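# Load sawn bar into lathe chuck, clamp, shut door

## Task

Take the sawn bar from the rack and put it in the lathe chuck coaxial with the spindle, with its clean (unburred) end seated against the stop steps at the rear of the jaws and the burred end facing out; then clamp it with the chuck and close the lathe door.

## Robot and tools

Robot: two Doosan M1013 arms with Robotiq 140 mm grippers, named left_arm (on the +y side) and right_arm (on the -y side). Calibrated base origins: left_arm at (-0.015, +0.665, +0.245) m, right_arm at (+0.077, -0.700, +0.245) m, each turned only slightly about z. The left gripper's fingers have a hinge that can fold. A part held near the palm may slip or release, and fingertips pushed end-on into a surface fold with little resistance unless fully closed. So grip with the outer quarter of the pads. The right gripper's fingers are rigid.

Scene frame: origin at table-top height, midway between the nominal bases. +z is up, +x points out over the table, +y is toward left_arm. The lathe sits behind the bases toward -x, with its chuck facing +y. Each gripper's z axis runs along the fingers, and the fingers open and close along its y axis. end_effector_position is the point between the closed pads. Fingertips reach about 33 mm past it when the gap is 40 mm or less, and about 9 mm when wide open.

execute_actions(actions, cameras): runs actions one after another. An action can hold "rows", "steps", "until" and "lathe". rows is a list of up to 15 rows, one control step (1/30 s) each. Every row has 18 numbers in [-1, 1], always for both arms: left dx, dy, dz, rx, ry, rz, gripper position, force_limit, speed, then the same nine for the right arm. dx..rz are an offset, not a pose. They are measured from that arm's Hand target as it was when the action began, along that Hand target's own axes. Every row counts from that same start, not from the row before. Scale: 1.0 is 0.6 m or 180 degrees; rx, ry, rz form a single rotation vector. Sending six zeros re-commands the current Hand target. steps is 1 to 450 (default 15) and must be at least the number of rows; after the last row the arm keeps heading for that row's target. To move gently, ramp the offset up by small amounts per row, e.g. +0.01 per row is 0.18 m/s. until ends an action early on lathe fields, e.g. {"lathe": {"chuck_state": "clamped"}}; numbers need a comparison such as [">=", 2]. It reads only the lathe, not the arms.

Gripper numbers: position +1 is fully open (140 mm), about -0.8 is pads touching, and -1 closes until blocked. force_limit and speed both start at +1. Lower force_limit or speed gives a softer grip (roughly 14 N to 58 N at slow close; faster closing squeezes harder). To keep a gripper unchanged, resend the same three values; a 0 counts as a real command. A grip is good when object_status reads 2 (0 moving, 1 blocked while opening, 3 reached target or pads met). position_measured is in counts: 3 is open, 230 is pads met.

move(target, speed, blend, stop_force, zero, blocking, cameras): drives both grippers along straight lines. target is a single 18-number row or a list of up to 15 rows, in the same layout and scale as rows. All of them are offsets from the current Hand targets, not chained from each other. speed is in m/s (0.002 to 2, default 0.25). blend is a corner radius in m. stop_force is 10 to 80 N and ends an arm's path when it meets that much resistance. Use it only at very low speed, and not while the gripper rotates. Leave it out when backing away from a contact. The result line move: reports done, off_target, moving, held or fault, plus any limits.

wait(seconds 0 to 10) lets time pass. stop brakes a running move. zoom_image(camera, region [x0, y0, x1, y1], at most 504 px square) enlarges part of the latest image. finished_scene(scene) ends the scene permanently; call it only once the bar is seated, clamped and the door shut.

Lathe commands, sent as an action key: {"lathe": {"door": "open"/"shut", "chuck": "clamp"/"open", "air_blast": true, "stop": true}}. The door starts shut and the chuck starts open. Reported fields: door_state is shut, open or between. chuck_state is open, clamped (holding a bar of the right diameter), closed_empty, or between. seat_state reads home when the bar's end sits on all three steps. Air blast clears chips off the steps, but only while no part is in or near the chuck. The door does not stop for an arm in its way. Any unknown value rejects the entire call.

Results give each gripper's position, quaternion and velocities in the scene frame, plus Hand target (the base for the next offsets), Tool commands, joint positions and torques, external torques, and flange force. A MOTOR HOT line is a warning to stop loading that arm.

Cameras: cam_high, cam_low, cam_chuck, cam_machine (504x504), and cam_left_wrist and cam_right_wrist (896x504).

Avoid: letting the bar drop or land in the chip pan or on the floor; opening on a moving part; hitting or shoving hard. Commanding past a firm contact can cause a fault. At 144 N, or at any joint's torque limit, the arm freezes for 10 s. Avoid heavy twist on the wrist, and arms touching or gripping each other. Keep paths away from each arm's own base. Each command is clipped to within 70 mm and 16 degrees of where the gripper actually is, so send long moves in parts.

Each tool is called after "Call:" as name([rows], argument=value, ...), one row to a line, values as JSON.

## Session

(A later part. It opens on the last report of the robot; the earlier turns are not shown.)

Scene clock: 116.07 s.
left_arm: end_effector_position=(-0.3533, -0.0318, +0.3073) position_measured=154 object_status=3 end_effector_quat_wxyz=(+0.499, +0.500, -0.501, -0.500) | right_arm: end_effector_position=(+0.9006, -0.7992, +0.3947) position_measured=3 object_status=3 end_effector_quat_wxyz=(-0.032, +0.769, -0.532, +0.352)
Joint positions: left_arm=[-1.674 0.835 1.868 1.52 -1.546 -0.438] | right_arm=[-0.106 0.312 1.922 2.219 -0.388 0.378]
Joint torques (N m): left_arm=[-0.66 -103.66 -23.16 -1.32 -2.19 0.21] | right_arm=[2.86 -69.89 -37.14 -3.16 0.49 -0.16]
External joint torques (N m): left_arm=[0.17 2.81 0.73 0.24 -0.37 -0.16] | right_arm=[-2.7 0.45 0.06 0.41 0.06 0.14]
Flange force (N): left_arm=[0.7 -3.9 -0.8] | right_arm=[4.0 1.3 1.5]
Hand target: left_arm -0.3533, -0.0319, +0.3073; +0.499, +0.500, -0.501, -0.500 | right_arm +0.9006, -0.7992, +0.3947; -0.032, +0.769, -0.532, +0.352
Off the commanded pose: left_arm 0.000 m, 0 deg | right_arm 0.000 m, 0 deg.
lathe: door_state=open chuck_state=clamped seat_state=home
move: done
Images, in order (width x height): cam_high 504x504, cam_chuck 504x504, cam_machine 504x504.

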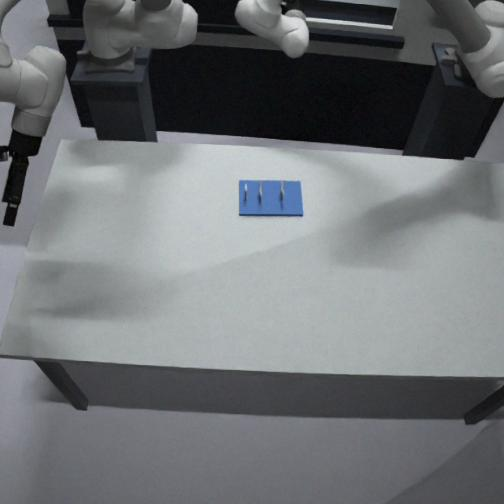

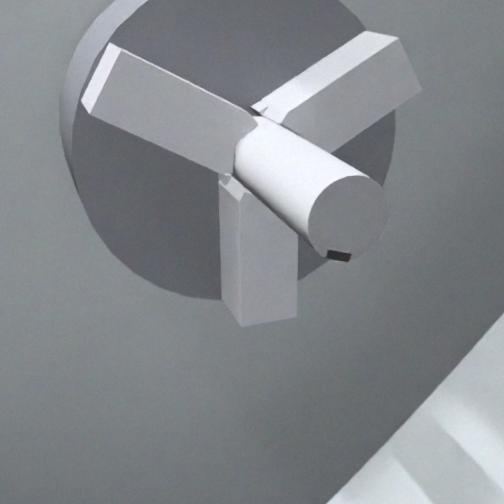

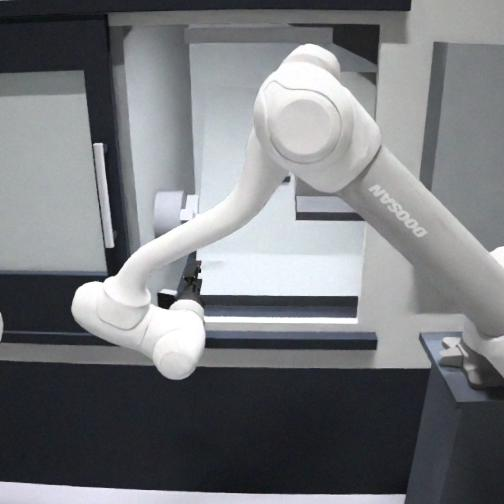

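Call:
move(target=[-0.1,0.05,-0.37,0,0,0,-0.2,1,-1,0,0,0,0,0,0,1,1,1], speed=0.25, cameras=[])

Call:
execute_actions([
  {"lathe":{"door":"shut"},"steps":300,"until":{"lathe":{"door_state":"shut"}}},
], cameras=["cam_chuck","cam_machine"])

Scene clock: 118.53 s.
left_arm: end_effector_position=(-0.1313, +0.0278, +0.3376) position_measured=154 object_status=3 end_effector_quat_wxyz=(+0.499, +0.500, -0.501, -0.500) | right_arm: end_effector_position=(+0.9006, -0.7992, +0.3947) position_measured=3 object_status=3 end_effector_quat_wxyz=(-0.032, +0.769, -0.532, +0.352)
Joint positions: left_arm=[-1.34 0.771 1.926 1.822 -1.688 -0.431] | right_arm=[-0.106 0.312 1.922 2.219 -0.388 0.378]
Joint torques (N m): left_arm=[-1.16 -98.42 -21.88 -1.87 -2.36 0.21] | right_arm=[2.67 -70.96 -37.11 -3.18 0.57 -0.22]
External joint torques (N m): left_arm=[0.63 2.76 0.18 0.24 -0.22 -0.16] | right_arm=[-2.52 1.36 0.04 0.43 -0.03 0.2]
Flange force (N): left_arm=[1.4 -4.0 -1.9] | right_arm=[3.3 0.5 2.9]
Hand target: left_arm -0.1312, +0.0278, +0.3376; +0.499, +0.500, -0.501, -0.500 | right_arm +0.9006, -0.7992, +0.3947; -0.032, +0.769, -0.532, +0.352
Off the commanded pose: left_arm 0.000 m, 0 deg | right_arm 0.000 m, 0 deg.
lathe: door_state=open chuck_state=clamped seat_state=home
move: done

Scene clock: 120.70 s.
left_arm: end_effector_position=(-0.1312, +0.0278, +0.3376) position_measured=154 object_status=3 end_effector_quat_wxyz=(+0.499, +0.500, -0.501, -0.500) | right_arm: end_effector_position=(+0.9006, -0.7992, +0.3947) position_measured=3 object_status=3 end_effector_quat_wxyz=(-0.032, +0.769, -0.532, +0.352)
Joint positions: left_arm=[-1.34 0.771 1.926 1.822 -1.688 -0.431] | right_arm=[-0.106 0.312 1.922 2.219 -0.388 0.378]
Joint torques (N m): left_arm=[-0.65 -98.4 -21.76 -1.92 -2.28 0.22] | right_arm=[2.61 -69.97 -37.37 -3.19 0.54 -0.16]
External joint torques (N m): left_arm=[0.24 2.84 0.19 0.3 -0.29 -0.17] | right_arm=[-2.44 0.06 0.14 0.43 0.01 0.14]
Flange force (N): left_arm=[1.6 -4.1 -1.5] | right_arm=[3.7 1.4 0.7]
Hand target: left_arm -0.1312, +0.0278, +0.3376; +0.499, +0.500, -0.501, -0.500 | right_arm +0.9006, -0.7992, +0.3947; -0.032, +0.769, -0.532, +0.352
Tool commands: left_gripper/position=-0.2 left_gripper/force_limit=+1.0 left_gripper/speed=-1.0 right_gripper/position=+1.0 right_gripper/force_limit=+1.0 right_gripper/speed=+1.0
Off the commanded pose: left_arm 0.000 m, 0 deg | right_arm 0.000 m, 0 deg.
lathe: door_state=shut chuck_state=clamped seat_state=home

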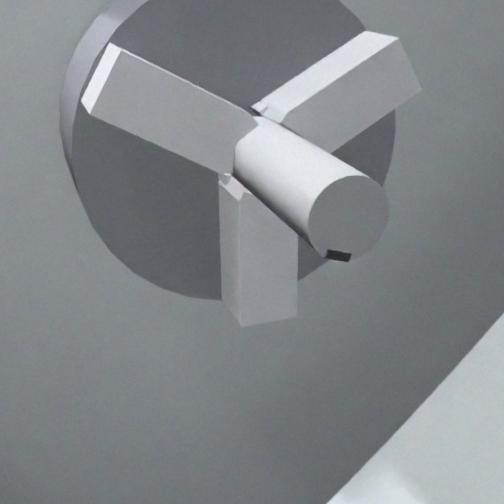

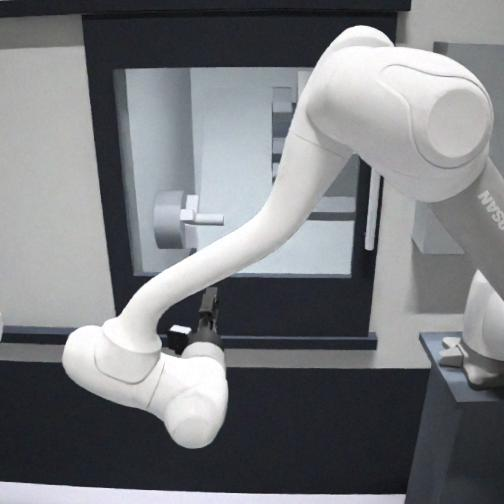

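Call:
finished_scene(scene=2)

The scene is finished: the task was done.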